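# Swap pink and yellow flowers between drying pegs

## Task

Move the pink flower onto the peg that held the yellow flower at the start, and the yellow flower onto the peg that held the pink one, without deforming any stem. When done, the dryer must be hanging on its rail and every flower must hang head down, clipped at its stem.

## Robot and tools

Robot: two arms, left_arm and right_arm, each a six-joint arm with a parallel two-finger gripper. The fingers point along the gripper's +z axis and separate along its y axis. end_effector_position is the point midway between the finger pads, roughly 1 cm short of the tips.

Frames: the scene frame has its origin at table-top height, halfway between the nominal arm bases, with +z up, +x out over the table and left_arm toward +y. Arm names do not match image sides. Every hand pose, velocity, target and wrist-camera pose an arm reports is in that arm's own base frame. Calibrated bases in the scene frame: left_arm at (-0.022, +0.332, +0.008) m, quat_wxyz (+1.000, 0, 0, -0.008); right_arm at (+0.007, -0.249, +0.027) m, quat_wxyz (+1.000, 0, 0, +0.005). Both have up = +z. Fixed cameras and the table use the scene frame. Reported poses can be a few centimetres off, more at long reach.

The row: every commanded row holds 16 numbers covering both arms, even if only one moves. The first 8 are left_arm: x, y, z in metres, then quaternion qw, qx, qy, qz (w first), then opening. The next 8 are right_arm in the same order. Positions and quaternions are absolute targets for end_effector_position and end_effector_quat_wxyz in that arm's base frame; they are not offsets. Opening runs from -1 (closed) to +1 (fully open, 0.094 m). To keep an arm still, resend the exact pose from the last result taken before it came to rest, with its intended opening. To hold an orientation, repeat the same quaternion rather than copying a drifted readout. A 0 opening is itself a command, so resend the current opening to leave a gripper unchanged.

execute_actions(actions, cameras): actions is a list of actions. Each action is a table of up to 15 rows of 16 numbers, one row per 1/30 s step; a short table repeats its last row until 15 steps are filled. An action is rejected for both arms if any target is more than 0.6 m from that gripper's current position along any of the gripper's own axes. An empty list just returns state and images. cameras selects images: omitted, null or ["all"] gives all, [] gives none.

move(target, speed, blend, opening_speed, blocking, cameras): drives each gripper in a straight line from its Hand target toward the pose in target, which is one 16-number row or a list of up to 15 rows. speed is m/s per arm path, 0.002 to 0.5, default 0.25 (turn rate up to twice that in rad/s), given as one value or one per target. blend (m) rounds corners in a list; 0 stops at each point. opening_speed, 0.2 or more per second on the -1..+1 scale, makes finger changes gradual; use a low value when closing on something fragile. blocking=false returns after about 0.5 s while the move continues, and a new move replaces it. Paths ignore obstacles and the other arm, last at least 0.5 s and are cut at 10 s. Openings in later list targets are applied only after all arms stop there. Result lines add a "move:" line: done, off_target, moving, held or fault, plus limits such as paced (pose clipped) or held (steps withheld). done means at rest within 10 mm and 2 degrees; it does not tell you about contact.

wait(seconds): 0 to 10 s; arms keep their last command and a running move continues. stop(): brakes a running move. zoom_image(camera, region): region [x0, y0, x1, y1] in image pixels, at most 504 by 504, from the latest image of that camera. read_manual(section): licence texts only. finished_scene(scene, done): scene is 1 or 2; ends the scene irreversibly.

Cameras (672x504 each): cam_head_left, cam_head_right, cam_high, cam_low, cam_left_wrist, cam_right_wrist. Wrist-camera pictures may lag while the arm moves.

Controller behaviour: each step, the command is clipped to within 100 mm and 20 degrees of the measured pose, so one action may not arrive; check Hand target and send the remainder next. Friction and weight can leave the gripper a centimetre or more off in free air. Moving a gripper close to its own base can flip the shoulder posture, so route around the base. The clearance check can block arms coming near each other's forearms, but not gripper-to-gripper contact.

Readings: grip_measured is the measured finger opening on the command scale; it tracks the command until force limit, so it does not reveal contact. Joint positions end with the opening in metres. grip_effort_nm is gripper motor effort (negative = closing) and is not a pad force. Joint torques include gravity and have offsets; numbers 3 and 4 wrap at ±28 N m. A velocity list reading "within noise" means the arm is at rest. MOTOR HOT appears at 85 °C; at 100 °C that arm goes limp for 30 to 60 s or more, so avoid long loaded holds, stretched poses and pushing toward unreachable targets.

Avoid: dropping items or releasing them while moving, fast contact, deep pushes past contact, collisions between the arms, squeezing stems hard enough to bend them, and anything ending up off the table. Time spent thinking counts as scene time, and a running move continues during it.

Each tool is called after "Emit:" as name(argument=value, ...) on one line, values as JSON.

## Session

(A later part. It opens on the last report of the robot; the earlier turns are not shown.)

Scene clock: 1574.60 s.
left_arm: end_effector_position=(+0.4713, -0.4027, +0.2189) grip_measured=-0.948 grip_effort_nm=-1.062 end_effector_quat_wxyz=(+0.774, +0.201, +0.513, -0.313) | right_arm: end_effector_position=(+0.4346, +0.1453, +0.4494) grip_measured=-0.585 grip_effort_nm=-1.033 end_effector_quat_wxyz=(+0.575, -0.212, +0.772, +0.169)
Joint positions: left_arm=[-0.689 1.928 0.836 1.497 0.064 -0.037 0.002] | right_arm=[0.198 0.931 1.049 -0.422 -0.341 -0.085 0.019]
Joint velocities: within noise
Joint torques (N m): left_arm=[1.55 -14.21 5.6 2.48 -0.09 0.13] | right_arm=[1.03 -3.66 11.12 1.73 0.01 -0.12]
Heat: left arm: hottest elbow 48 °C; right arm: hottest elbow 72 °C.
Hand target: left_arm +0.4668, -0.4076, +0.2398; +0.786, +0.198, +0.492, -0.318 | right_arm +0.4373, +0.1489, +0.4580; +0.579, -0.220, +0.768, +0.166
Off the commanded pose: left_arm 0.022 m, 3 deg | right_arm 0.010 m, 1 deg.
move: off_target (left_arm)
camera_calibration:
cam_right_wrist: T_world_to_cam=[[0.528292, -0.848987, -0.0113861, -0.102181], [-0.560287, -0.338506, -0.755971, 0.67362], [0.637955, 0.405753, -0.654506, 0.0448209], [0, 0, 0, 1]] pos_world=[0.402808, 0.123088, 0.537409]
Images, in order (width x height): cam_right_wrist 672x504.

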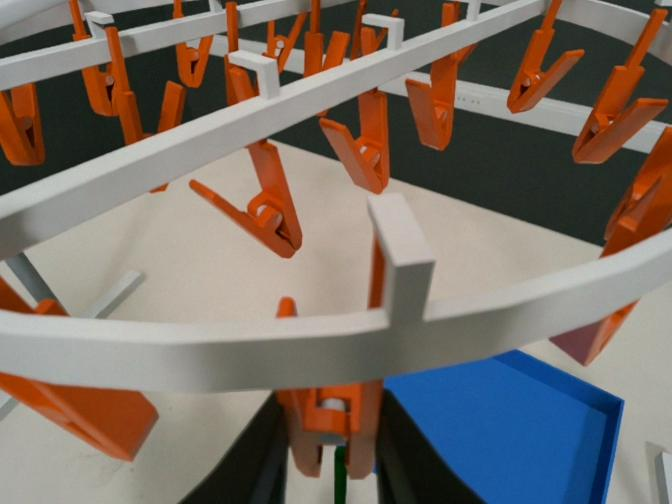

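Emit:
move(target=[0.467,-0.4025,0.241,0.7863,0.1986,0.4916,-0.3178,-0.97,0.4375,0.149,0.458,0.5785,-0.2201,0.7677,0.1659,-0.68], speed=0.04, cameras=["cam_right_wrist"])

Emit:
zoom_image(camera="cam_right_wrist", region=[250, 360, 420, 504])

Scene clock: 1582.60 s.
left_arm: end_effector_position=(+0.4710, -0.4029, +0.2193) grip_measured=-0.948 grip_effort_nm=-1.062 end_effector_quat_wxyz=(+0.774, +0.202, +0.512, -0.313) | right_arm: end_effector_position=(+0.4346, +0.1453, +0.4494) grip_measured=-0.585 grip_effort_nm=-1.028 end_effector_quat_wxyz=(+0.575, -0.212, +0.772, +0.169)
Joint positions: left_arm=[-0.689 1.927 0.836 1.497 0.066 -0.037 0.002] | right_arm=[0.198 0.931 1.049 -0.422 -0.341 -0.085 0.019]
Joint velocities: within noise
Joint torques (N m): left_arm=[2.37 -14.74 4.94 2.62 0.12 0.1] | right_arm=[1.03 -3.55 11.11 1.74 -0.01 -0.11]
Heat: left arm: hottest elbow 48 °C; right arm: hottest elbow 72 °C.
Hand target: left_arm +0.4670, -0.4023, +0.2405; +0.786, +0.199, +0.492, -0.318 | right_arm +0.4373, +0.1489, +0.4580; +0.579, -0.220, +0.768, +0.166
Off the commanded pose: left_arm 0.022 m, 3 deg | right_arm 0.010 m, 1 deg.
move: off_target (left_arm)
camera_calibration:
cam_right_wrist: T_world_to_cam=[[0.528292, -0.848987, -0.0113861, -0.102181], [-0.560287, -0.338506, -0.755971, 0.67362], [0.637955, 0.405753, -0.654506, 0.0448209], [0, 0, 0, 1]] pos_world=[0.402808, 0.123088, 0.537409]
Images, in order (width x height): cam_right_wrist 672x504.

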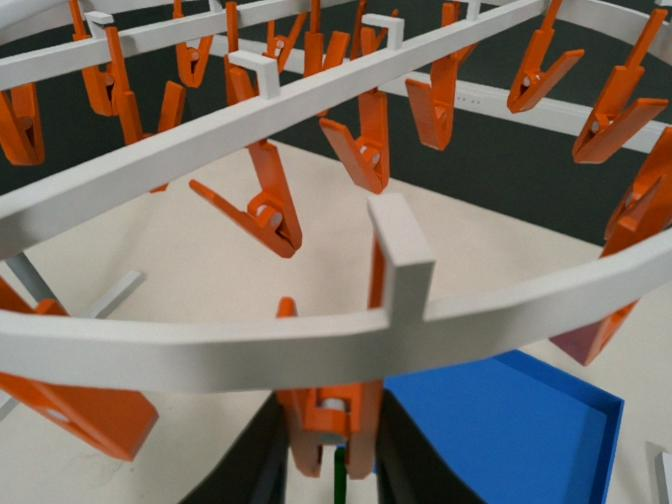

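Scaled by 2.965 from the camera's 672x504 image, which has a finer 960x720 frame.

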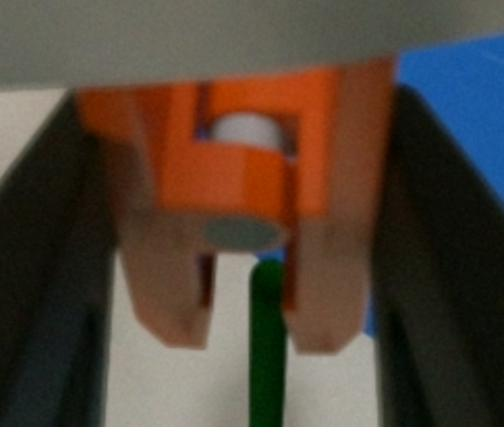

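Emit:
move(target=[0.466,-0.3985,0.241,0.7863,0.1986,0.4916,-0.3178,-0.97,0.4375,0.149,0.458,0.5785,-0.2201,0.7677,0.1659,-0.68], speed=0.04, cameras=["cam_right_wrist"])

Emit:
zoom_image(camera="cam_right_wrist", region=[250, 360, 420, 504])

Scene clock: 1586.67 s.
left_arm: end_effector_position=(+0.4699, -0.4030, +0.2229) grip_measured=-0.948 grip_effort_nm=-1.067 end_effector_quat_wxyz=(+0.775, +0.203, +0.509, -0.315) | right_arm: end_effector_position=(+0.4346, +0.1453, +0.4494) grip_measured=-0.585 grip_effort_nm=-1.033 end_effector_quat_wxyz=(+0.575, -0.212, +0.772, +0.169)
Joint positions: left_arm=[-0.689 1.922 0.836 1.499 0.07 -0.037 0.002] | right_arm=[0.198 0.931 1.049 -0.422 -0.341 -0.085 0.019]
Joint velocities: within noise
Joint torques (N m): left_arm=[2.73 -14.33 4.33 2.76 0.12 0.07] | right_arm=[1.14 -3.6 11.12 1.76 0 -0.12]
Heat: left arm: hottest elbow 47 °C; right arm: hottest elbow 72 °C.
Hand target: left_arm +0.4661, -0.3985, +0.2406; +0.786, +0.199, +0.492, -0.317 | right_arm +0.4373, +0.1489, +0.4581; +0.579, -0.220, +0.768, +0.166
Off the commanded pose: left_arm 0.019 m, 2 deg | right_arm 0.010 m, 1 deg.
move: off_target (left_arm)
camera_calibration:
cam_right_wrist: T_world_to_cam=[[0.528292, -0.848987, -0.0113861, -0.102181], [-0.560287, -0.338506, -0.755971, 0.67362], [0.637955, 0.405753, -0.654506, 0.0448209], [0, 0, 0, 1]] pos_world=[0.402808, 0.123088, 0.537409]
Images, in order (width x height): cam_right_wrist 672x504.

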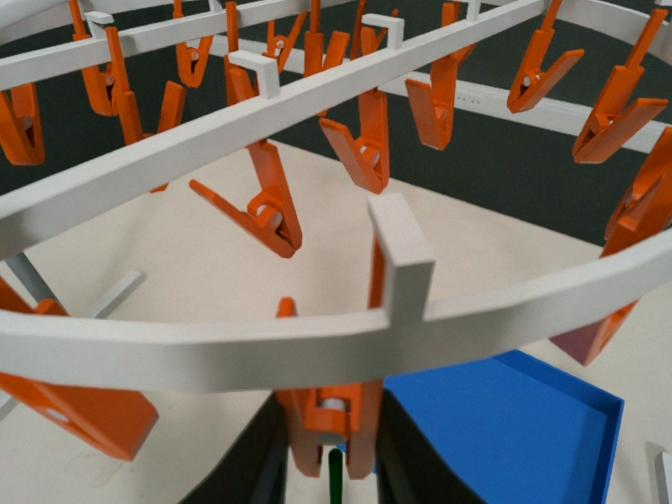

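Scaled by 2.965 from the camera's 672x504 image, which has a finer 960x720 frame.

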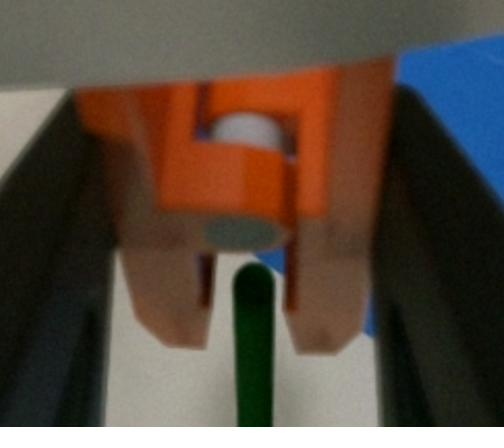

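Emit:
move(target=[0.467,-0.401,0.249,0.7863,0.1986,0.4916,-0.3178,-0.97,0.4375,0.149,0.458,0.5785,-0.2201,0.7677,0.1659,-0.68], speed=0.04, cameras=["cam_right_wrist"])

Emit:
zoom_image(camera="cam_right_wrist", region=[250, 360, 420, 504])

Scene clock: 1592.33 s.
left_arm: end_effector_position=(+0.4684, -0.4019, +0.2345) grip_measured=-0.948 grip_effort_nm=-1.062 end_effector_quat_wxyz=(+0.780, +0.201, +0.501, -0.317) | right_arm: end_effector_position=(+0.4346, +0.1453, +0.4494) grip_measured=-0.585 grip_effort_nm=-1.033 end_effector_quat_wxyz=(+0.575, -0.212, +0.772, +0.169)
Joint positions: left_arm=[-0.689 1.903 0.836 1.499 0.071 -0.037 0.002] | right_arm=[0.198 0.931 1.049 -0.422 -0.341 -0.085 0.019]
Joint velocities: within noise
Joint torques (N m): left_arm=[2.49 -14.33 4.93 1.65 0.03 0.09] | right_arm=[1.03 -3.55 11.12 1.76 -0.01 -0.12]
Heat: left arm: hottest elbow 47 °C; right arm: hottest elbow 72 °C.
Hand target: left_arm +0.4670, -0.4008, +0.2488; +0.786, +0.199, +0.492, -0.318 | right_arm +0.4373, +0.1489, +0.4581; +0.579, -0.220, +0.768, +0.166
Off the commanded pose: left_arm 0.015 m, 1 deg | right_arm 0.010 m, 1 deg.
move: off_target (left_arm)
camera_calibration:
cam_right_wrist: T_world_to_cam=[[0.528292, -0.848987, -0.0113861, -0.102181], [-0.560287, -0.338506, -0.755971, 0.67362], [0.637955, 0.405753, -0.654506, 0.0448209], [0, 0, 0, 1]] pos_world=[0.402808, 0.123088, 0.537409]
Images, in order (width x height): cam_right_wrist 672x504.

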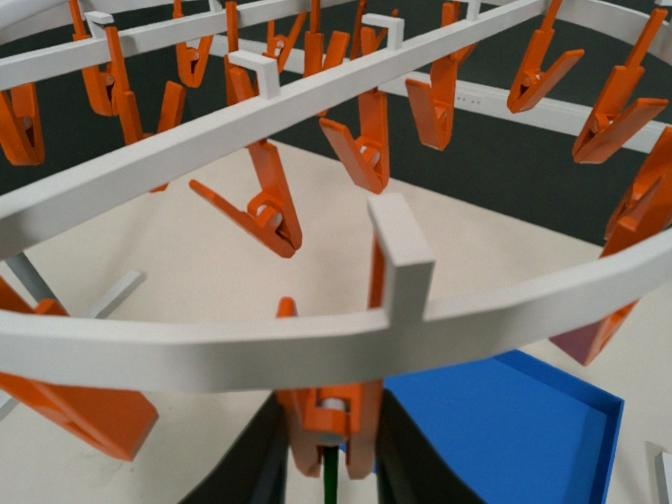

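Scaled by 2.965 from the camera's 672x504 image, which has a finer 960x720 frame.

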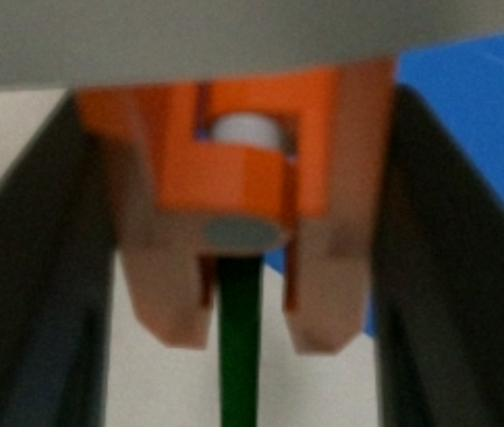

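Emit:
move(target=[0.468,-0.402,0.256,0.7812,0.2018,0.4996,-0.3156,-0.97,0.4375,0.149,0.458,0.5785,-0.2201,0.7677,0.1659,-0.68], speed=0.04, cameras=["cam_right_wrist"])

Emit:
zoom_image(camera="cam_right_wrist", region=[250, 360, 420, 504])

Scene clock: 1600.30 s.
left_arm: end_effector_position=(+0.4693, -0.4026, +0.2435) grip_measured=-0.948 grip_effort_nm=-1.062 end_effector_quat_wxyz=(+0.777, +0.202, +0.506, -0.315) | right_arm: end_effector_position=(+0.4347, +0.1454, +0.4492) grip_measured=-0.585 grip_effort_nm=-1.028 end_effector_quat_wxyz=(+0.575, -0.212, +0.772, +0.169)
Joint positions: left_arm=[-0.689 1.871 0.836 1.453 0.071 -0.037 0.002] | right_arm=[0.198 0.931 1.049 -0.422 -0.341 -0.085 0.019]
Joint velocities: within noise
Joint torques (N m): left_arm=[2.55 -14.15 5.11 1.52 0.05 0.1] | right_arm=[1.26 -3.72 11.19 1.74 0 -0.11]
Heat: left arm: hottest elbow 47 °C; right arm: hottest elbow 71 °C.
Hand target: left_arm +0.4680, -0.4018, +0.2558; +0.781, +0.202, +0.500, -0.315 | right_arm +0.4374, +0.1489, +0.4579; +0.579, -0.220, +0.768, +0.166
Off the commanded pose: left_arm 0.013 m, 1 deg | right_arm 0.010 m, 1 deg.
move: off_target (left_arm)
camera_calibration:
cam_right_wrist: T_world_to_cam=[[0.528287, -0.848988, -0.01152, -0.102163], [-0.560569, -0.338563, -0.755736, 0.673595], [0.63771, 0.405704, -0.654775, 0.0448615], [0, 0, 0, 1]] pos_world=[0.40296, 0.123119, 0.537258]
Images, in order (width x height): cam_right_wrist 672x504.

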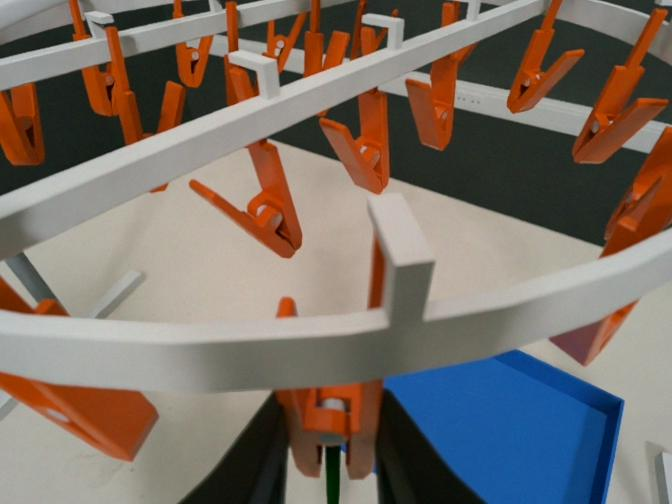

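Scaled by 2.965 from the camera's 672x504 image, which has a finer 960x720 frame.

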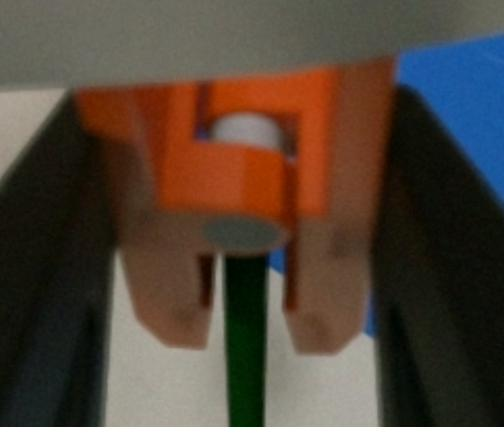

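Emit:
move(target=[0.468,-0.402,0.256,0.7812,0.2018,0.4996,-0.3156,-0.97,0.4375,0.149,0.458,0.5785,-0.2201,0.7677,0.1659,-0.4], speed=0.04, opening_speed=0.2, cameras=["cam_right_wrist"])

Emit:
zoom_image(camera="cam_right_wrist", region=[250, 360, 420, 504])

Scene clock: 1610.03 s.
left_arm: end_effector_position=(+0.4693, -0.4026, +0.2434) grip_measured=-0.948 grip_effort_nm=-1.062 end_effector_quat_wxyz=(+0.777, +0.202, +0.506, -0.315) | right_arm: end_effector_position=(+0.4348, +0.1454, +0.4491) grip_measured=-0.402 grip_effort_nm=0.081 end_effector_quat_wxyz=(+0.575, -0.212, +0.772, +0.169)
Joint positions: left_arm=[-0.689 1.871 0.836 1.453 0.071 -0.037 0.002] | right_arm=[0.198 0.931 1.049 -0.422 -0.341 -0.086 0.028]
Joint velocities: left_arm=[-0.024 -0.024 0.007 0.002 -0.154 0.095 0] | right_arm=[within noise]
Joint torques (N m): left_arm=[2.55 -14.15 5.12 1.46 0.05 0.1] | right_arm=[1.08 -3.55 11.15 1.73 -0.01 -0.11]
Heat: left arm: hottest elbow 47 °C; right arm: hottest elbow 71 °C.
Hand target: left_arm +0.4680, -0.4019, +0.2558; +0.781, +0.202, +0.500, -0.315 | right_arm +0.4373, +0.1489, +0.4580; +0.579, -0.220, +0.768, +0.166
Off the commanded pose: left_arm 0.013 m, 1 deg | right_arm 0.010 m, 1 deg.
move: off_target (left_arm)
camera_calibration:
cam_right_wrist: T_world_to_cam=[[0.528376, -0.848935, -0.0112879, -0.102358], [-0.56067, -0.338915, -0.755504, 0.673536], [0.637548, 0.405519, -0.655047, 0.0448875], [0, 0, 0, 1]] pos_world=[0.403097, 0.123173, 0.537107]
Images, in order (width x height): cam_right_wrist 672x504.

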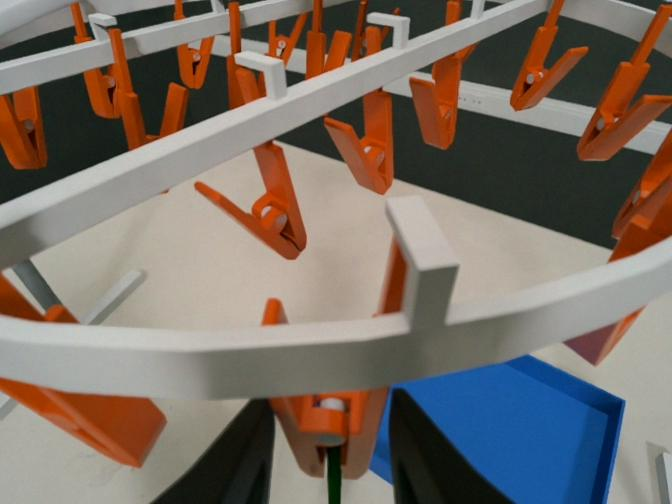

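Scaled by 2.965 from the camera's 672x504 image, which has a finer 960x720 frame.

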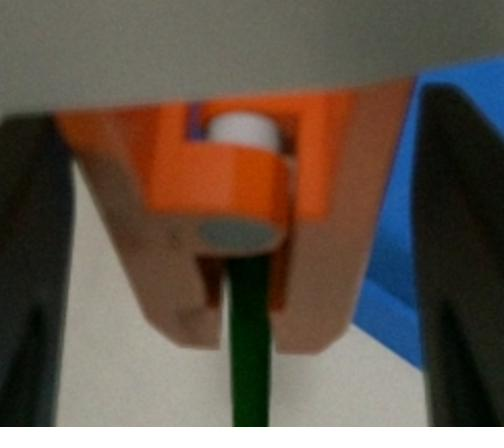

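Emit:
move(target=[[0.468,-0.402,0.256,0.7812,0.2018,0.4996,-0.3156,-0.97,0.4375,0.149,0.458,0.5785,-0.2201,0.7677,0.1659,0.2],[0.468,-0.402,0.256,0.7812,0.2018,0.4996,-0.3156,-0.97,0.400,0.1255,0.455,0.5785,-0.2201,0.7677,0.1659,0.2]], speed=0.04, opening_speed=0.3, cameras=["cam_right_wrist"])

Scene clock: 1618.10 s.
left_arm: end_effector_position=(+0.4693, -0.4026, +0.2434) grip_measured=-0.948 grip_effort_nm=-1.062 end_effector_quat_wxyz=(+0.777, +0.202, +0.506, -0.315) | right_arm: end_effector_position=(+0.4014, +0.1298, +0.4610) grip_measured=+0.199 grip_effort_nm=0.081 end_effector_quat_wxyz=(+0.582, -0.218, +0.765, +0.172)
Joint positions: left_arm=[-0.689 1.871 0.836 1.453 0.071 -0.037 0.002] | right_arm=[0.157 0.836 1.022 -0.476 -0.392 -0.103 0.056]
Joint velocities: within noise
Joint torques (N m): left_arm=[2.49 -14.15 5.12 1.43 0.05 0.11] | right_arm=[-0.21 -3.19 8.47 1.66 -0.18 -0.13]
Heat: left arm: hottest elbow 47 °C; right arm: hottest elbow 71 °C.
Hand target: left_arm +0.4680, -0.4019, +0.2558; +0.781, +0.202, +0.500, -0.315 | right_arm +0.4000, +0.1256, +0.4550; +0.578, -0.220, +0.768, +0.166
Off the commanded pose: left_arm 0.013 m, 1 deg | right_arm 0.007 m, 1 deg.
move: off_target (left_arm)
camera_calibration:
cam_right_wrist: T_world_to_cam=[[0.539713, -0.841844, -0.00295085, -0.107099], [-0.54076, -0.343995, -0.767623, 0.656756], [0.645204, 0.415892, -0.640894, 0.0693626], [0, 0, 0, 1]] pos_world=[0.368197, 0.106913, 0.54828]
Images, in order (width x height): cam_right_wrist 672x504.

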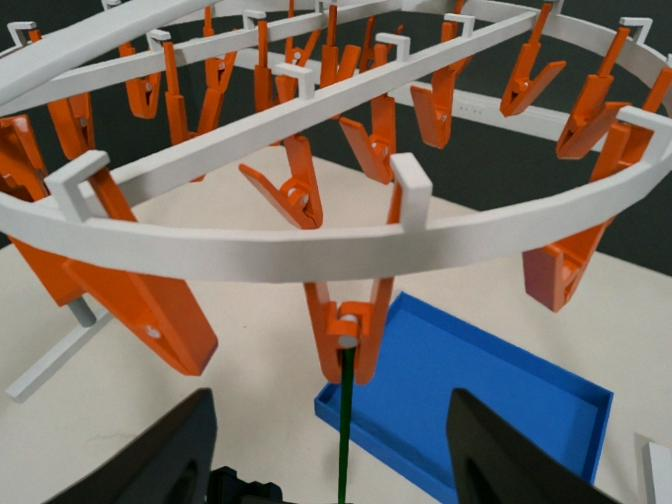

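Emit:
zoom_image(camera="cam_right_wrist", region=[280, 260, 420, 400])

Emit:
move(target=[0.468,-0.402,0.256,0.7812,0.2018,0.4996,-0.3156,-0.97,0.345,0.095,0.440,0.703,-0.1868,0.6549,0.2003,0.2], speed=0.08, cameras=["cam_right_wrist","cam_left_wrist"])

Scaled by 3.600 from the camera's 672x504 image, which has a finer 960x720 frame.

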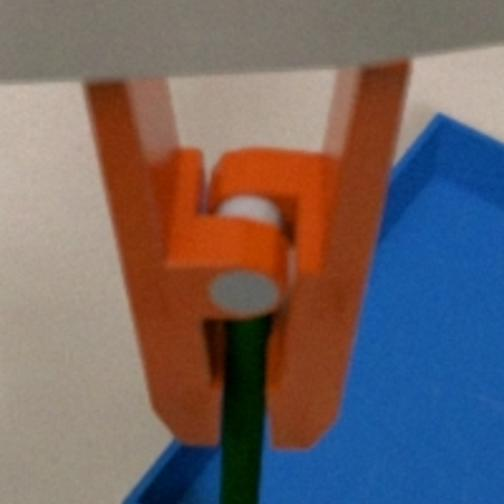

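Scene clock: 1622.63 s.
left_arm: end_effector_position=(+0.4693, -0.4026, +0.2434) grip_measured=-0.948 grip_effort_nm=-1.062 end_effector_quat_wxyz=(+0.777, +0.202, +0.506, -0.315) | right_arm: end_effector_position=(+0.3460, +0.0984, +0.4404) grip_measured=+0.199 grip_effort_nm=0.071 end_effector_quat_wxyz=(+0.700, -0.194, +0.658, +0.199)
Joint positions: left_arm=[-0.689 1.871 0.836 1.453 0.071 -0.037 0.002] | right_arm=[0.036 0.594 0.663 -0.001 -0.526 0.024 0.056]
Joint velocities: within noise
Joint torques (N m): left_arm=[2.55 -14.1 5.12 1.43 0.05 0.1] | right_arm=[-0.15 0.21 8.57 2.55 -0.09 0.19]
Heat: left arm: hottest elbow 47 °C; right arm: hottest elbow 70 °C.
Hand target: left_arm +0.4680, -0.4019, +0.2558; +0.781, +0.202, +0.500, -0.315 | right_arm +0.3451, +0.0951, +0.4398; +0.703, -0.187, +0.656, +0.200
Off the commanded pose: left_arm 0.013 m, 1 deg | right_arm 0.004 m, 1 deg.
move: off_target (left_arm)
camera_calibration:
cam_left_wrist: T_world_to_cam=[[-0.687402, -0.726259, -0.00515778, 0.0313658], [-0.00905922, 0.0156752, -0.999836, 0.292579], [0.72622, -0.687243, -0.0173545, -0.522825], [0, 0, 0, 1]] pos_world=[0.403897, -0.341114, 0.283619]
cam_right_wrist: T_world_to_cam=[[0.537761, -0.842876, 0.0192913, -0.112696], [-0.294714, -0.209369, -0.932367, 0.57436], [0.789909, 0.495705, -0.360998, -0.0762639], [0, 0, 0, 1]] pos_world=[0.290117, 0.0630692, 0.510157]
Images, in order (width x height): cam_left_wrist 672x504, cam_right_wrist 672x504.

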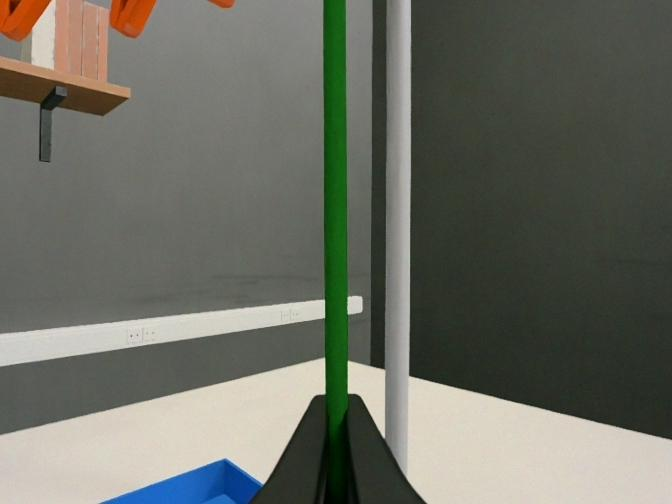

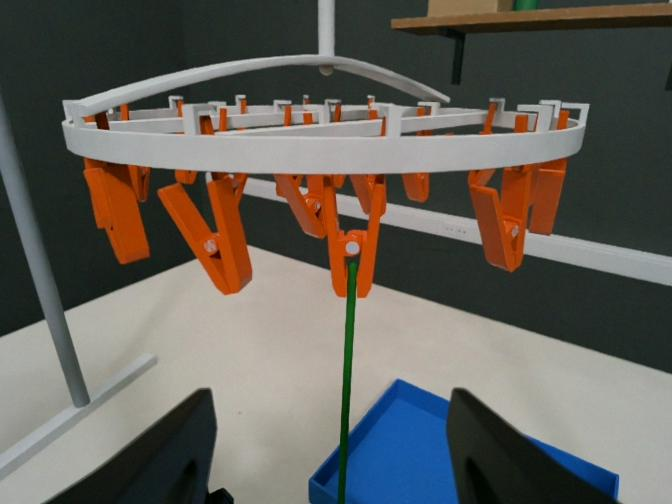

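Emit:
move(target=[0.469,-0.4025,0.237,0.7812,0.2018,0.4996,-0.3156,-0.97,0.345,0.095,0.440,0.703,-0.1868,0.6549,0.2003,0.2], speed=0.02, cameras=["cam_right_wrist"])

Scene clock: 1627.80 s.
left_arm: end_effector_position=(+0.4691, -0.4024, +0.2389) grip_measured=-0.948 grip_effort_nm=-1.062 end_effector_quat_wxyz=(+0.778, +0.202, +0.505, -0.316) | right_arm: end_effector_position=(+0.3460, +0.0984, +0.4404) grip_measured=+0.199 grip_effort_nm=0.076 end_effector_quat_wxyz=(+0.700, -0.194, +0.658, +0.199)
Joint positions: left_arm=[-0.689 1.885 0.836 1.472 0.071 -0.037 0.002] | right_arm=[0.036 0.594 0.663 -0.001 -0.526 0.025 0.056]
Joint velocities: within noise
Joint torques (N m): left_arm=[2.55 -11.52 5.09 2.81 0.07 0.1] | right_arm=[-0.15 0.32 8.53 2.62 -0.09 0.19]
Heat: left arm: hottest elbow 46 °C; right arm: hottest elbow 68 °C.
Hand target: left_arm +0.4690, -0.4024, +0.2368; +0.781, +0.202, +0.500, -0.315 | right_arm +0.3450, +0.0951, +0.4398; +0.703, -0.187, +0.656, +0.200
Off the commanded pose: left_arm 0.002 m, 1 deg | right_arm 0.004 m, 1 deg.
move: done
camera_calibration:
cam_right_wrist: T_world_to_cam=[[0.5378, -0.842865, 0.0187232, -0.112459], [-0.294729, -0.208769, -0.932497, 0.57444], [0.789877, 0.495978, -0.360692, -0.0763794], [0, 0, 0, 1]] pos_world=[0.290115, 0.0630206, 0.51022]
Images, in order (width x height): cam_right_wrist 672x504.

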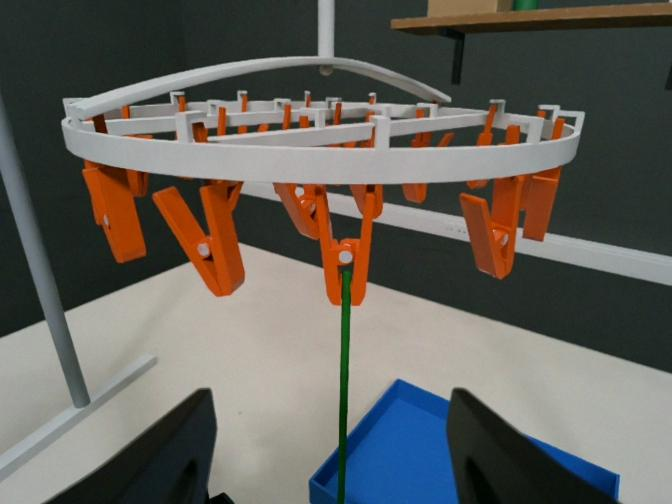

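Emit:
move(target=[0.469,-0.4025,0.218,0.7812,0.2018,0.4996,-0.3156,-0.97,0.345,0.095,0.440,0.703,-0.1868,0.6549,0.2003,0.2], speed=0.02, cameras=["cam_right_wrist"])

Scene clock: 1632.23 s.
left_arm: end_effector_position=(+0.4689, -0.4023, +0.2208) grip_measured=-0.948 grip_effort_nm=-1.062 end_effector_quat_wxyz=(+0.778, +0.202, +0.504, -0.316) | right_arm: end_effector_position=(+0.3461, +0.0983, +0.4404) grip_measured=+0.199 grip_effort_nm=0.076 end_effector_quat_wxyz=(+0.700, -0.194, +0.658, +0.199)
Joint positions: left_arm=[-0.689 1.935 0.836 1.523 0.071 -0.037 0.002] | right_arm=[0.036 0.594 0.663 -0.001 -0.526 0.025 0.056]
Joint velocities: within noise
Joint torques (N m): left_arm=[2.61 -11.63 4.81 2.66 0.07 0.11] | right_arm=[-0.15 0.09 8.51 2.63 -0.06 0.18]
Heat: left arm: hottest elbow 46 °C; right arm: hottest elbow 67 °C.
Hand target: left_arm +0.4690, -0.4024, +0.2179; +0.781, +0.202, +0.500, -0.315 | right_arm +0.3451, +0.0950, +0.4398; +0.703, -0.187, +0.656, +0.200
Off the commanded pose: left_arm 0.003 m, 1 deg | right_arm 0.003 m, 1 deg.
move: done
camera_calibration:
cam_right_wrist: T_world_to_cam=[[0.537478, -0.84307, 0.0187232, -0.112459], [-0.294808, -0.208657, -0.932497, 0.57444], [0.790067, 0.495677, -0.360692, -0.0763794], [0, 0, 0, 1]] pos_world=[0.290139, 0.0629099, 0.51022]
Images, in order (width x height): cam_right_wrist 672x504.

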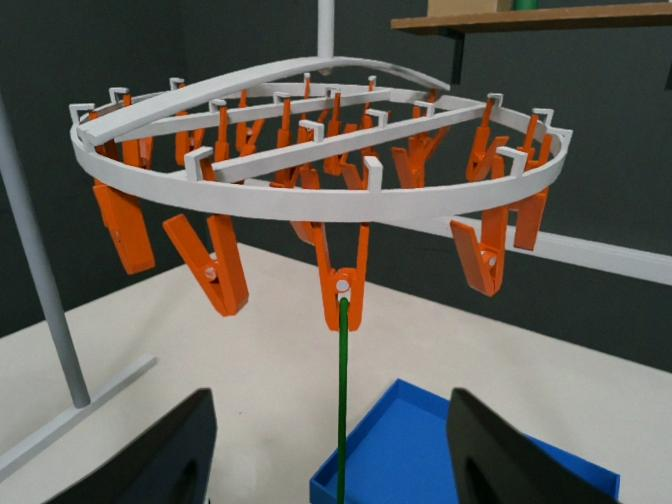

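Emit:
move(target=[0.469,-0.4025,0.199,0.7812,0.2018,0.4996,-0.3156,-0.97,0.345,0.095,0.440,0.703,-0.1868,0.6549,0.2003,0.2], speed=0.02, cameras=["cam_right_wrist","cam_left_wrist"])

Scene clock: 1637.67 s.
left_arm: end_effector_position=(+0.4694, -0.4027, +0.2043) grip_measured=-0.948 grip_effort_nm=-1.062 end_effector_quat_wxyz=(+0.775, +0.203, +0.509, -0.315) | right_arm: end_effector_position=(+0.3461, +0.0983, +0.4404) grip_measured=+0.199 grip_effort_nm=0.071 end_effector_quat_wxyz=(+0.700, -0.194, +0.658, +0.199)
Joint positions: left_arm=[-0.689 1.971 0.836 1.546 0.071 -0.037 0.002] | right_arm=[0.036 0.594 0.663 -0.001 -0.526 0.025 0.056]
Joint velocities: within noise
Joint torques (N m): left_arm=[2.67 -11.63 4.4 2.63 0.08 0.11] | right_arm=[-0.26 0.32 8.59 2.65 -0.09 0.18]
Heat: left arm: hottest elbow 46 °C; right arm: hottest elbow 65 °C.
Hand target: left_arm +0.4692, -0.4025, +0.1991; +0.776, +0.205, +0.507, -0.313 | right_arm +0.3451, +0.0950, +0.4398; +0.703, -0.187, +0.656, +0.200
Off the commanded pose: left_arm 0.005 m, 1 deg | right_arm 0.003 m, 1 deg.
joint sent to its limit (left arm) — joint 4 (wrist pitch), upper limit. The joint targets still meet the commanded pose.
move: done
camera_calibration:
cam_left_wrist: T_world_to_cam=[[-0.68743, -0.726236, -0.00465618, 0.0310954], [-0.014654, 0.0202804, -0.999687, 0.25795], [0.726103, -0.687146, -0.0245836, -0.522101], [0, 0, 0, 1]] pos_world=[0.404255, -0.341408, 0.245179]
cam_right_wrist: T_world_to_cam=[[0.537501, -0.843063, 0.0183425, -0.1123], [-0.294993, -0.208363, -0.932504, 0.574479], [0.789982, 0.495811, -0.360693, -0.0763629], [0, 0, 0, 1]] pos_world=[0.290154, 0.0628862, 0.51022]
Images, in order (width x height): cam_left_wrist 672x504, cam_right_wrist 672x504.

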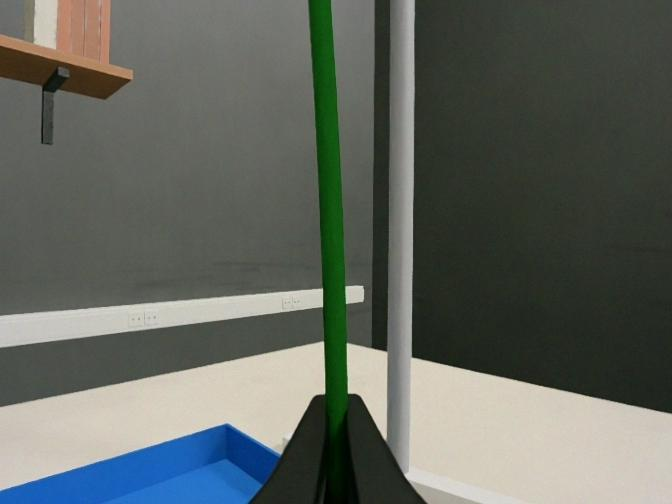

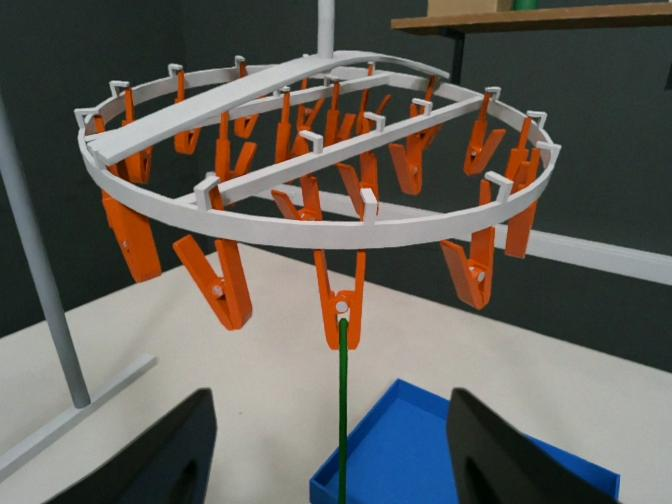

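Emit:
move(target=[0.476,-0.396,0.199,0.7812,0.2018,0.4996,-0.3156,-0.97,0.345,0.095,0.440,0.703,-0.1868,0.6549,0.2003,0.2], speed=0.02, cameras=["cam_right_wrist","cam_left_wrist"])

Scene clock: 1641.53 s.
left_arm: end_effector_position=(+0.4719, -0.3998, +0.2031) grip_measured=-0.948 grip_effort_nm=-1.057 end_effector_quat_wxyz=(+0.774, +0.207, +0.509, -0.315) | right_arm: end_effector_position=(+0.3461, +0.0983, +0.4404) grip_measured=+0.199 grip_effort_nm=0.071 end_effector_quat_wxyz=(+0.700, -0.194, +0.658, +0.199)
Joint positions: left_arm=[-0.678 1.973 0.836 1.546 0.087 -0.037 0.002] | right_arm=[0.036 0.594 0.663 -0.001 -0.526 0.025 0.056]
Joint velocities: within noise
Joint torques (N m): left_arm=[3.31 -11.58 4.67 2.63 0.15 0.02] | right_arm=[-0.26 0.09 8.55 2.56 -0.08 0.18]
Heat: left arm: hottest elbow 46 °C; right arm: hottest elbow 65 °C.
Hand target: left_arm +0.4760, -0.3961, +0.1991; +0.777, +0.205, +0.507, -0.314 | right_arm +0.3451, +0.0950, +0.4398; +0.703, -0.187, +0.656, +0.200
Off the commanded pose: left_arm 0.007 m, 1 deg | right_arm 0.003 m, 1 deg.
joint sent to its limit (left arm) — joint 4 (wrist pitch), upper limit. The joint targets still meet the commanded pose.
move: done
camera_calibration:
cam_left_wrist: T_world_to_cam=[[-0.690571, -0.723181, -0.0110288, 0.0388772], [-0.0119035, 0.0266107, -0.999575, 0.257912], [0.723167, -0.690146, -0.0269849, -0.52126], [0, 0, 0, 1]] pos_world=[0.406875, -0.338493, 0.244165]
cam_right_wrist: T_world_to_cam=[[0.537501, -0.843063, 0.0183425, -0.1123], [-0.294993, -0.208363, -0.932504, 0.574479], [0.789982, 0.495811, -0.360693, -0.0763629], [0, 0, 0, 1]] pos_world=[0.290154, 0.0628862, 0.51022]
Images, in order (width x height): cam_left_wrist 672x504, cam_right_wrist 672x504.

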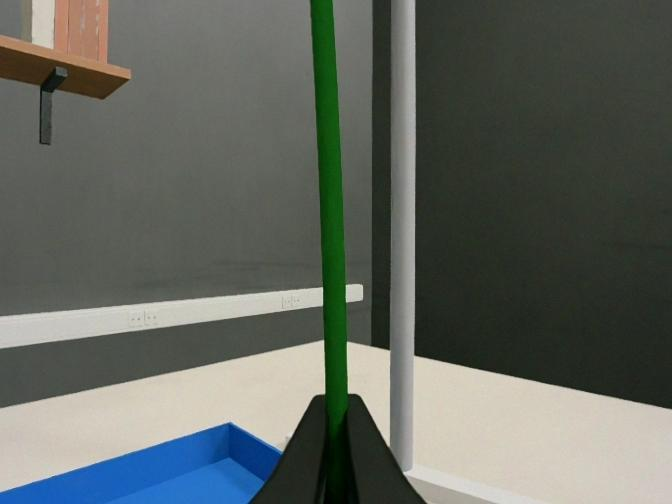

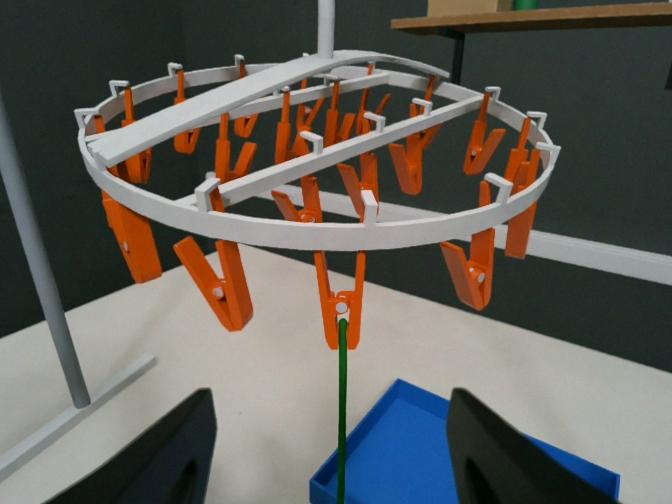

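Emit:
move(target=[0.476,-0.396,0.199,0.7812,0.2018,0.4996,-0.3156,-0.6,0.345,0.095,0.440,0.703,-0.1868,0.6549,0.2003,0.2], speed=0.02, opening_speed=0.2, cameras=["cam_right_wrist","cam_left_wrist"])

Scene clock: 1648.10 s.
left_arm: end_effector_position=(+0.4719, -0.4000, +0.2021) grip_measured=-0.602 grip_effort_nm=0.051 end_effector_quat_wxyz=(+0.773, +0.208, +0.509, -0.315) | right_arm: end_effector_position=(+0.3461, +0.0983, +0.4404) grip_measured=+0.199 grip_effort_nm=0.071 end_effector_quat_wxyz=(+0.700, -0.194, +0.658, +0.199)
Joint positions: left_arm=[-0.678 1.975 0.836 1.546 0.088 -0.037 0.019] | right_arm=[0.036 0.594 0.663 -0.001 -0.526 0.025 0.056]
Joint velocities: within noise
Joint torques (N m): left_arm=[3.25 -11.63 4.7 2.63 0.12 0.02] | right_arm=[-0.09 0.38 8.51 2.61 -0.08 0.19]
Heat: left arm: hottest elbow 46 °C; right arm: hottest elbow 63 °C.
Hand target: left_arm +0.4760, -0.3961, +0.1991; +0.777, +0.205, +0.507, -0.314 | right_arm +0.3451, +0.0950, +0.4398; +0.703, -0.187, +0.656, +0.200
Off the commanded pose: left_arm 0.007 m, 2 deg | right_arm 0.003 m, 1 deg.
joint sent to its limit (left arm) — joint 4 (wrist pitch), upper limit. The joint targets still meet the commanded pose.
move: done
camera_calibration:
cam_left_wrist: T_world_to_cam=[[-0.69134, -0.72244, -0.0113522, 0.0394043], [-0.0127779, 0.027934, -0.999528, 0.257933], [0.722417, -0.690869, -0.0285432, -0.521015], [0, 0, 0, 1]] pos_world=[0.406927, -0.338691, 0.243387]
cam_right_wrist: T_world_to_cam=[[0.537501, -0.843063, 0.0183425, -0.1123], [-0.294993, -0.208363, -0.932504, 0.574479], [0.789982, 0.495811, -0.360693, -0.0763629], [0, 0, 0, 1]] pos_world=[0.290154, 0.0628862, 0.51022]
Images, in order (width x height): cam_left_wrist 672x504, cam_right_wrist 672x504.

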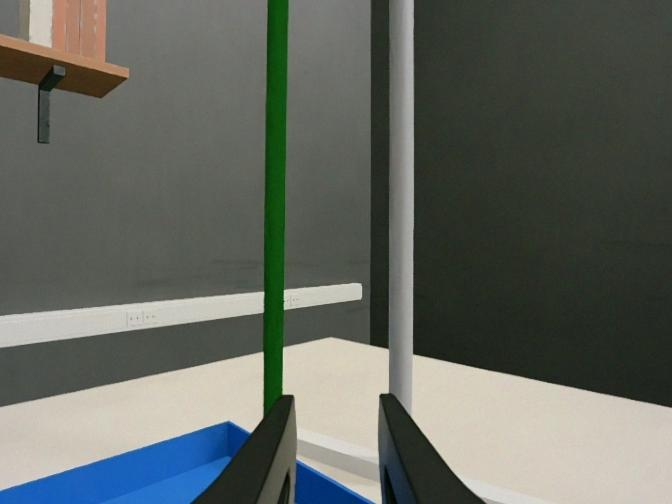

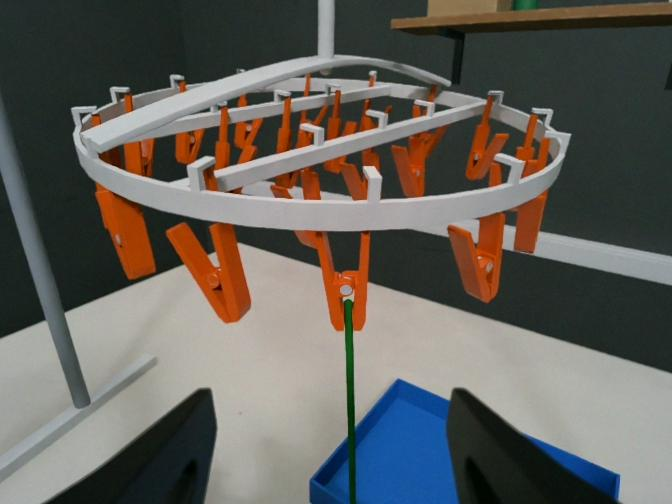

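Emit:
move(target=[[0.436,-0.357,0.205,0.7812,0.2018,0.4996,-0.3156,-0.6,0.345,0.095,0.440,0.703,-0.1868,0.6549,0.2003,0.2],[0.36,-0.28,0.23,0.7812,0.2018,0.4996,-0.3156,-0.6,0.345,0.095,0.440,0.703,-0.1868,0.6549,0.2003,0.2]], speed=[0.05,0.12], cameras=["cam_right_wrist","cam_left_wrist","cam_high"])

Scene clock: 1655.40 s.
left_arm: end_effector_position=(+0.3602, -0.2866, +0.2198) grip_measured=-0.602 grip_effort_nm=0.051 end_effector_quat_wxyz=(+0.748, +0.224, +0.547, -0.302) | right_arm: end_effector_position=(+0.3461, +0.0983, +0.4404) grip_measured=+0.199 grip_effort_nm=0.076 end_effector_quat_wxyz=(+0.700, -0.194, +0.658, +0.199)
Joint positions: left_arm=[-0.616 1.603 0.366 1.546 0.149 -0.044 0.019] | right_arm=[0.036 0.594 0.663 -0.001 -0.526 0.025 0.056]
Joint velocities: within noise
Joint torques (N m): left_arm=[3.55 -8.47 3.48 2.74 0.14 -0.06] | right_arm=[-0.03 0.38 8.55 2.61 -0.07 0.18]
Heat: left arm: hottest elbow 46 °C; right arm: hottest elbow 62 °C.
Hand target: left_arm +0.3600, -0.2803, +0.2304; +0.757, +0.216, +0.537, -0.304 | right_arm +0.3451, +0.0950, +0.4398; +0.703, -0.187, +0.656, +0.200
Off the commanded pose: left_arm 0.012 m, 7 deg | right_arm 0.003 m, 1 deg.
joint sent to its limit (left arm) — joint 4 (wrist pitch), upper limit. The joint targets are off in orientation, not in position.
move: off_target (left_arm)
camera_calibration:
cam_left_wrist: T_world_to_cam=[[-0.690067, -0.72359, -0.015002, 0.0443199], [-0.0829529, 0.0996673, -0.991557, 0.315081], [0.718976, -0.682996, -0.128801, -0.335941], [0, 0, 0, 1]] pos_world=[0.298254, -0.22878, 0.269816]
cam_right_wrist: T_world_to_cam=[[0.537501, -0.843063, 0.0183425, -0.1123], [-0.294993, -0.208363, -0.932504, 0.574479], [0.789982, 0.495811, -0.360693, -0.0763629], [0, 0, 0, 1]] pos_world=[0.290154, 0.0628862, 0.51022]
Images, in order (width x height): cam_high 672x504, cam_left_wrist 672x504, cam_right_wrist 672x504.

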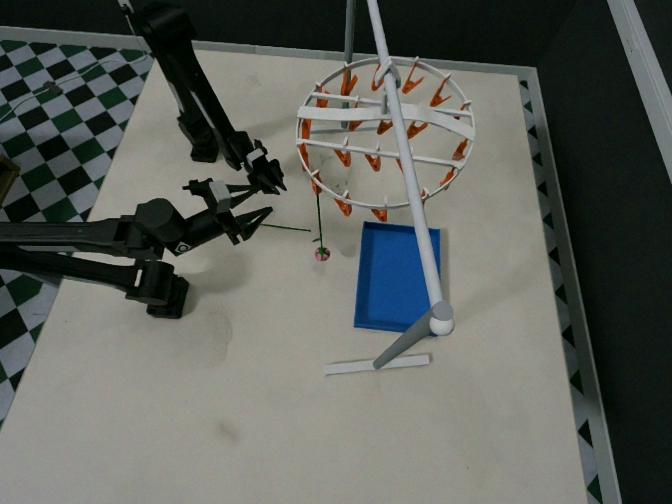

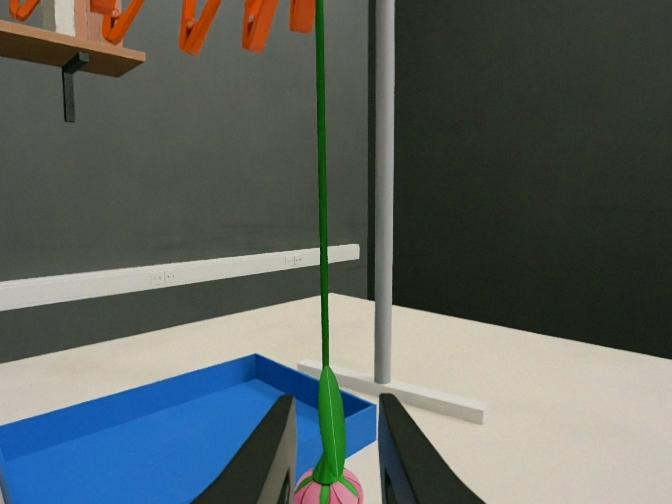

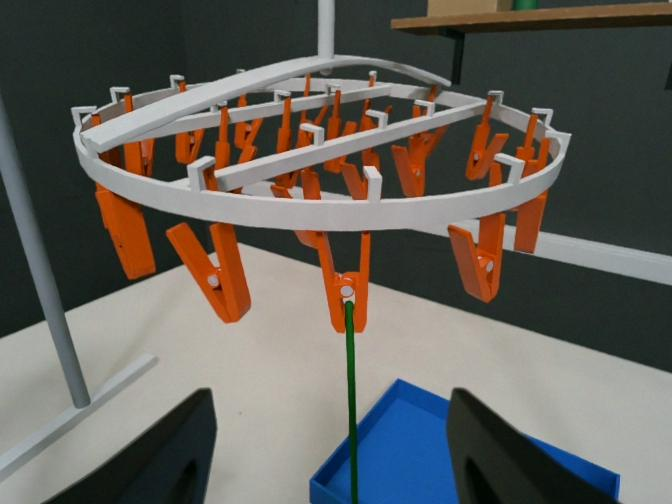

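Emit:
move(target=[[0.345,-0.17,0.34,0.7032,0.2032,0.6443,-0.2217,-0.6,0.345,0.11,0.40,0.703,-0.1868,0.6549,0.2003,0.2],[0.32,-0.085,0.42,0.7032,0.2032,0.6443,-0.2217,0.2,0.30,0.20,0.24,0.5,-0.05,0.86,0.05,0.0],[0.32,-0.085,0.42,0.7032,0.2032,0.6443,-0.2217,0.2,0.290,0.276,0.13,0.2588,0,0.9659,0,-0.1]], speed=0.2, blend=0.02, cameras=["cam_right_wrist","cam_high"])

Scene clock: 1684.57 s.
left_arm: end_effector_position=(+0.3196, -0.0882, +0.3819) grip_measured=+0.198 grip_effort_nm=0.056 end_effector_quat_wxyz=(+0.685, +0.201, +0.662, -0.229) | right_arm: end_effector_position=(+0.2811, +0.2573, +0.1126) grip_measured=-0.098 grip_effort_nm=-0.071 end_effector_quat_wxyz=(+0.249, -0.006, +0.968, -0.017)
Joint positions: left_arm=[0.065 0.508 0.499 0.064 0.681 -0.062 0.056] | right_arm=[0.926 1.256 0.772 -0.791 0.416 0.85 0.042]
Joint velocities: within noise
Joint torques (N m): left_arm=[3.43 -0.03 13.52 1.55 0.11 -0.06] | right_arm=[1.44 -7 11.32 0.64 0.24 0.19]
Heat: left arm: hottest elbow 48 °C; right arm: hottest elbow 61 °C.
Hand target: left_arm +0.3179, -0.0851, +0.4190; +0.703, +0.203, +0.644, -0.222 | right_arm +0.2894, +0.2752, +0.1302; +0.259, +0.000, +0.966, +0.000
Off the commanded pose: left_arm 0.038 m, 3 deg | right_arm 0.027 m, 2 deg.
move: off_target (left_arm, right_arm); blend cut to 0 m at target 2; target 2's new opening was sent with left_arm's hand 0.039 m and 3 deg from that target; target 3's new opening was sent with right_arm's hand 0.027 m and 2 deg from that target
camera_calibration:
cam_right_wrist: T_world_to_cam=[[0.0142625, -0.999251, 0.0359833, 0.247943], [-0.997043, -0.0169303, -0.074959, 0.334271], [0.0755121, -0.0348078, -0.996537, 0.18686], [0, 0, 0, 1]] pos_world=[0.315636, 0.259921, 0.202348]
Images, in order (width x height): cam_high 672x504, cam_right_wrist 672x504.

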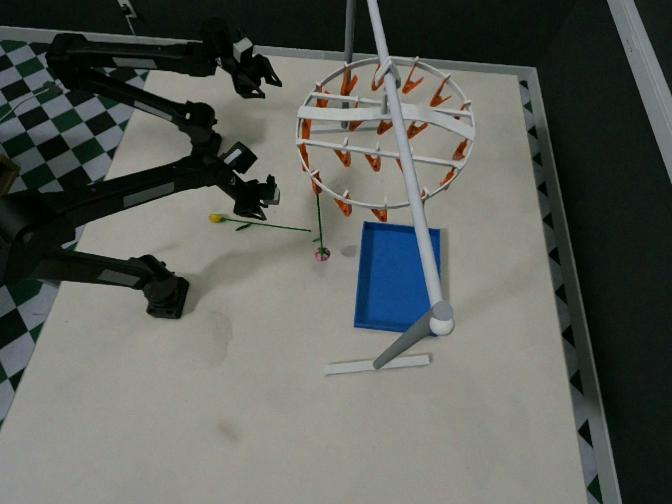

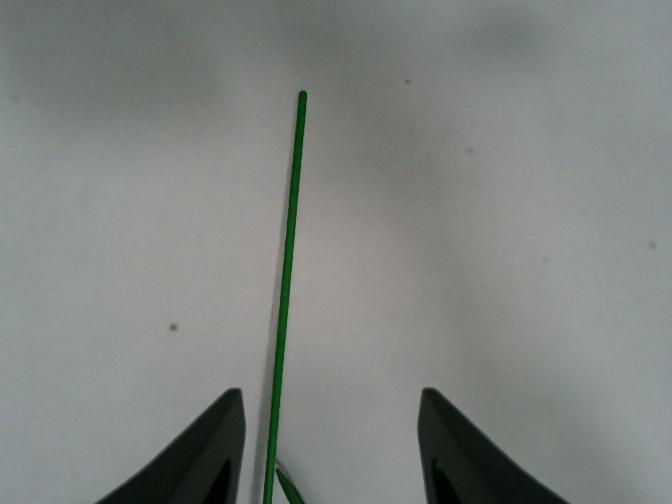

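Emit:
zoom_image(camera="cam_right_wrist", region=[220, 240, 340, 360])

Scaled by 4.200 from the camera's 672x504 image, which has a finer 960x720 frame.

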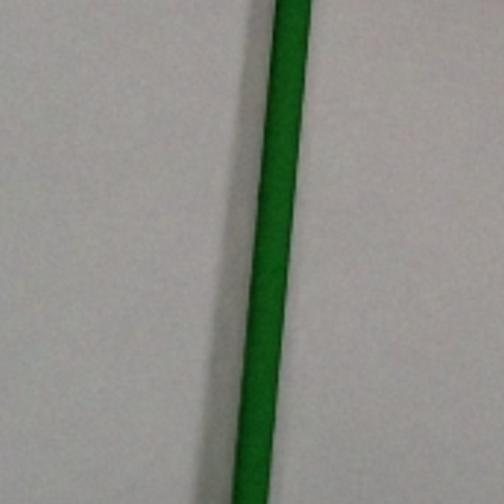

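Emit:
move(target=[0.32,-0.085,0.42,0.7032,0.2032,0.6443,-0.2217,0.2,0.276,0.290,0.055,0.1907,0.0300,0.9811,-0.0058,-0.3], speed=0.1, cameras=["cam_right_wrist"])

Scene clock: 1709.90 s.
left_arm: end_effector_position=(+0.3196, -0.0882, +0.3819) grip_measured=+0.198 grip_effort_nm=0.051 end_effector_quat_wxyz=(+0.685, +0.201, +0.662, -0.229) | right_arm: end_effector_position=(+0.2701, +0.2745, +0.0485) grip_measured=-0.299 grip_effort_nm=-0.085 end_effector_quat_wxyz=(+0.183, +0.025, +0.983, -0.021)
Joint positions: left_arm=[0.065 0.508 0.499 0.064 0.681 -0.062 0.056] | right_arm=[0.938 1.43 0.772 -0.731 0.325 0.958 0.033]
Joint velocities: within noise
Joint torques (N m): left_arm=[3.43 0.03 13.53 1.55 0.12 -0.05] | right_arm=[1.38 -8.76 8.65 1.1 0.19 0.2]
Heat: left arm: hottest elbow 58 °C; right arm: hottest elbow 61 °C.
Hand target: left_arm +0.3179, -0.0851, +0.4190; +0.703, +0.203, +0.644, -0.222 | right_arm +0.2757, +0.2897, +0.0554; +0.191, +0.030, +0.981, -0.006
Off the commanded pose: left_arm 0.038 m, 3 deg | right_arm 0.018 m, 2 deg.
move: off_target (left_arm, right_arm)
camera_calibration:
cam_right_wrist: T_world_to_cam=[[-0.0457315, -0.998504, 0.0299891, 0.283908], [-0.997106, 0.0474516, 0.059405, 0.294577], [-0.0607391, -0.0271856, -0.997783, 0.159152], [0, 0, 0, 1]] pos_world=[0.316375, 0.273831, 0.132785]
Images, in order (width x height): cam_right_wrist 672x504.

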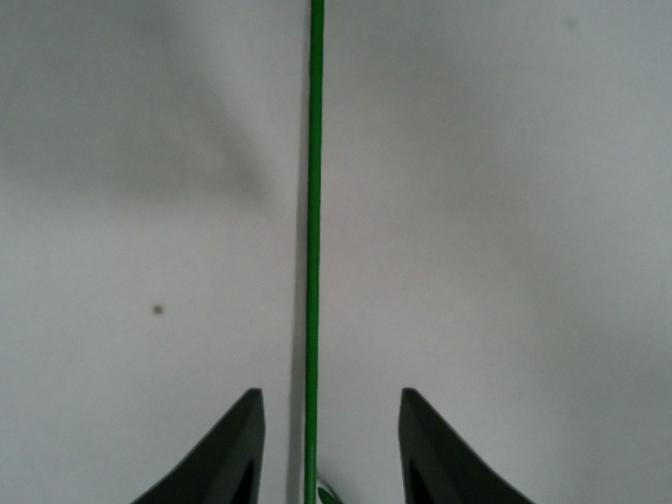

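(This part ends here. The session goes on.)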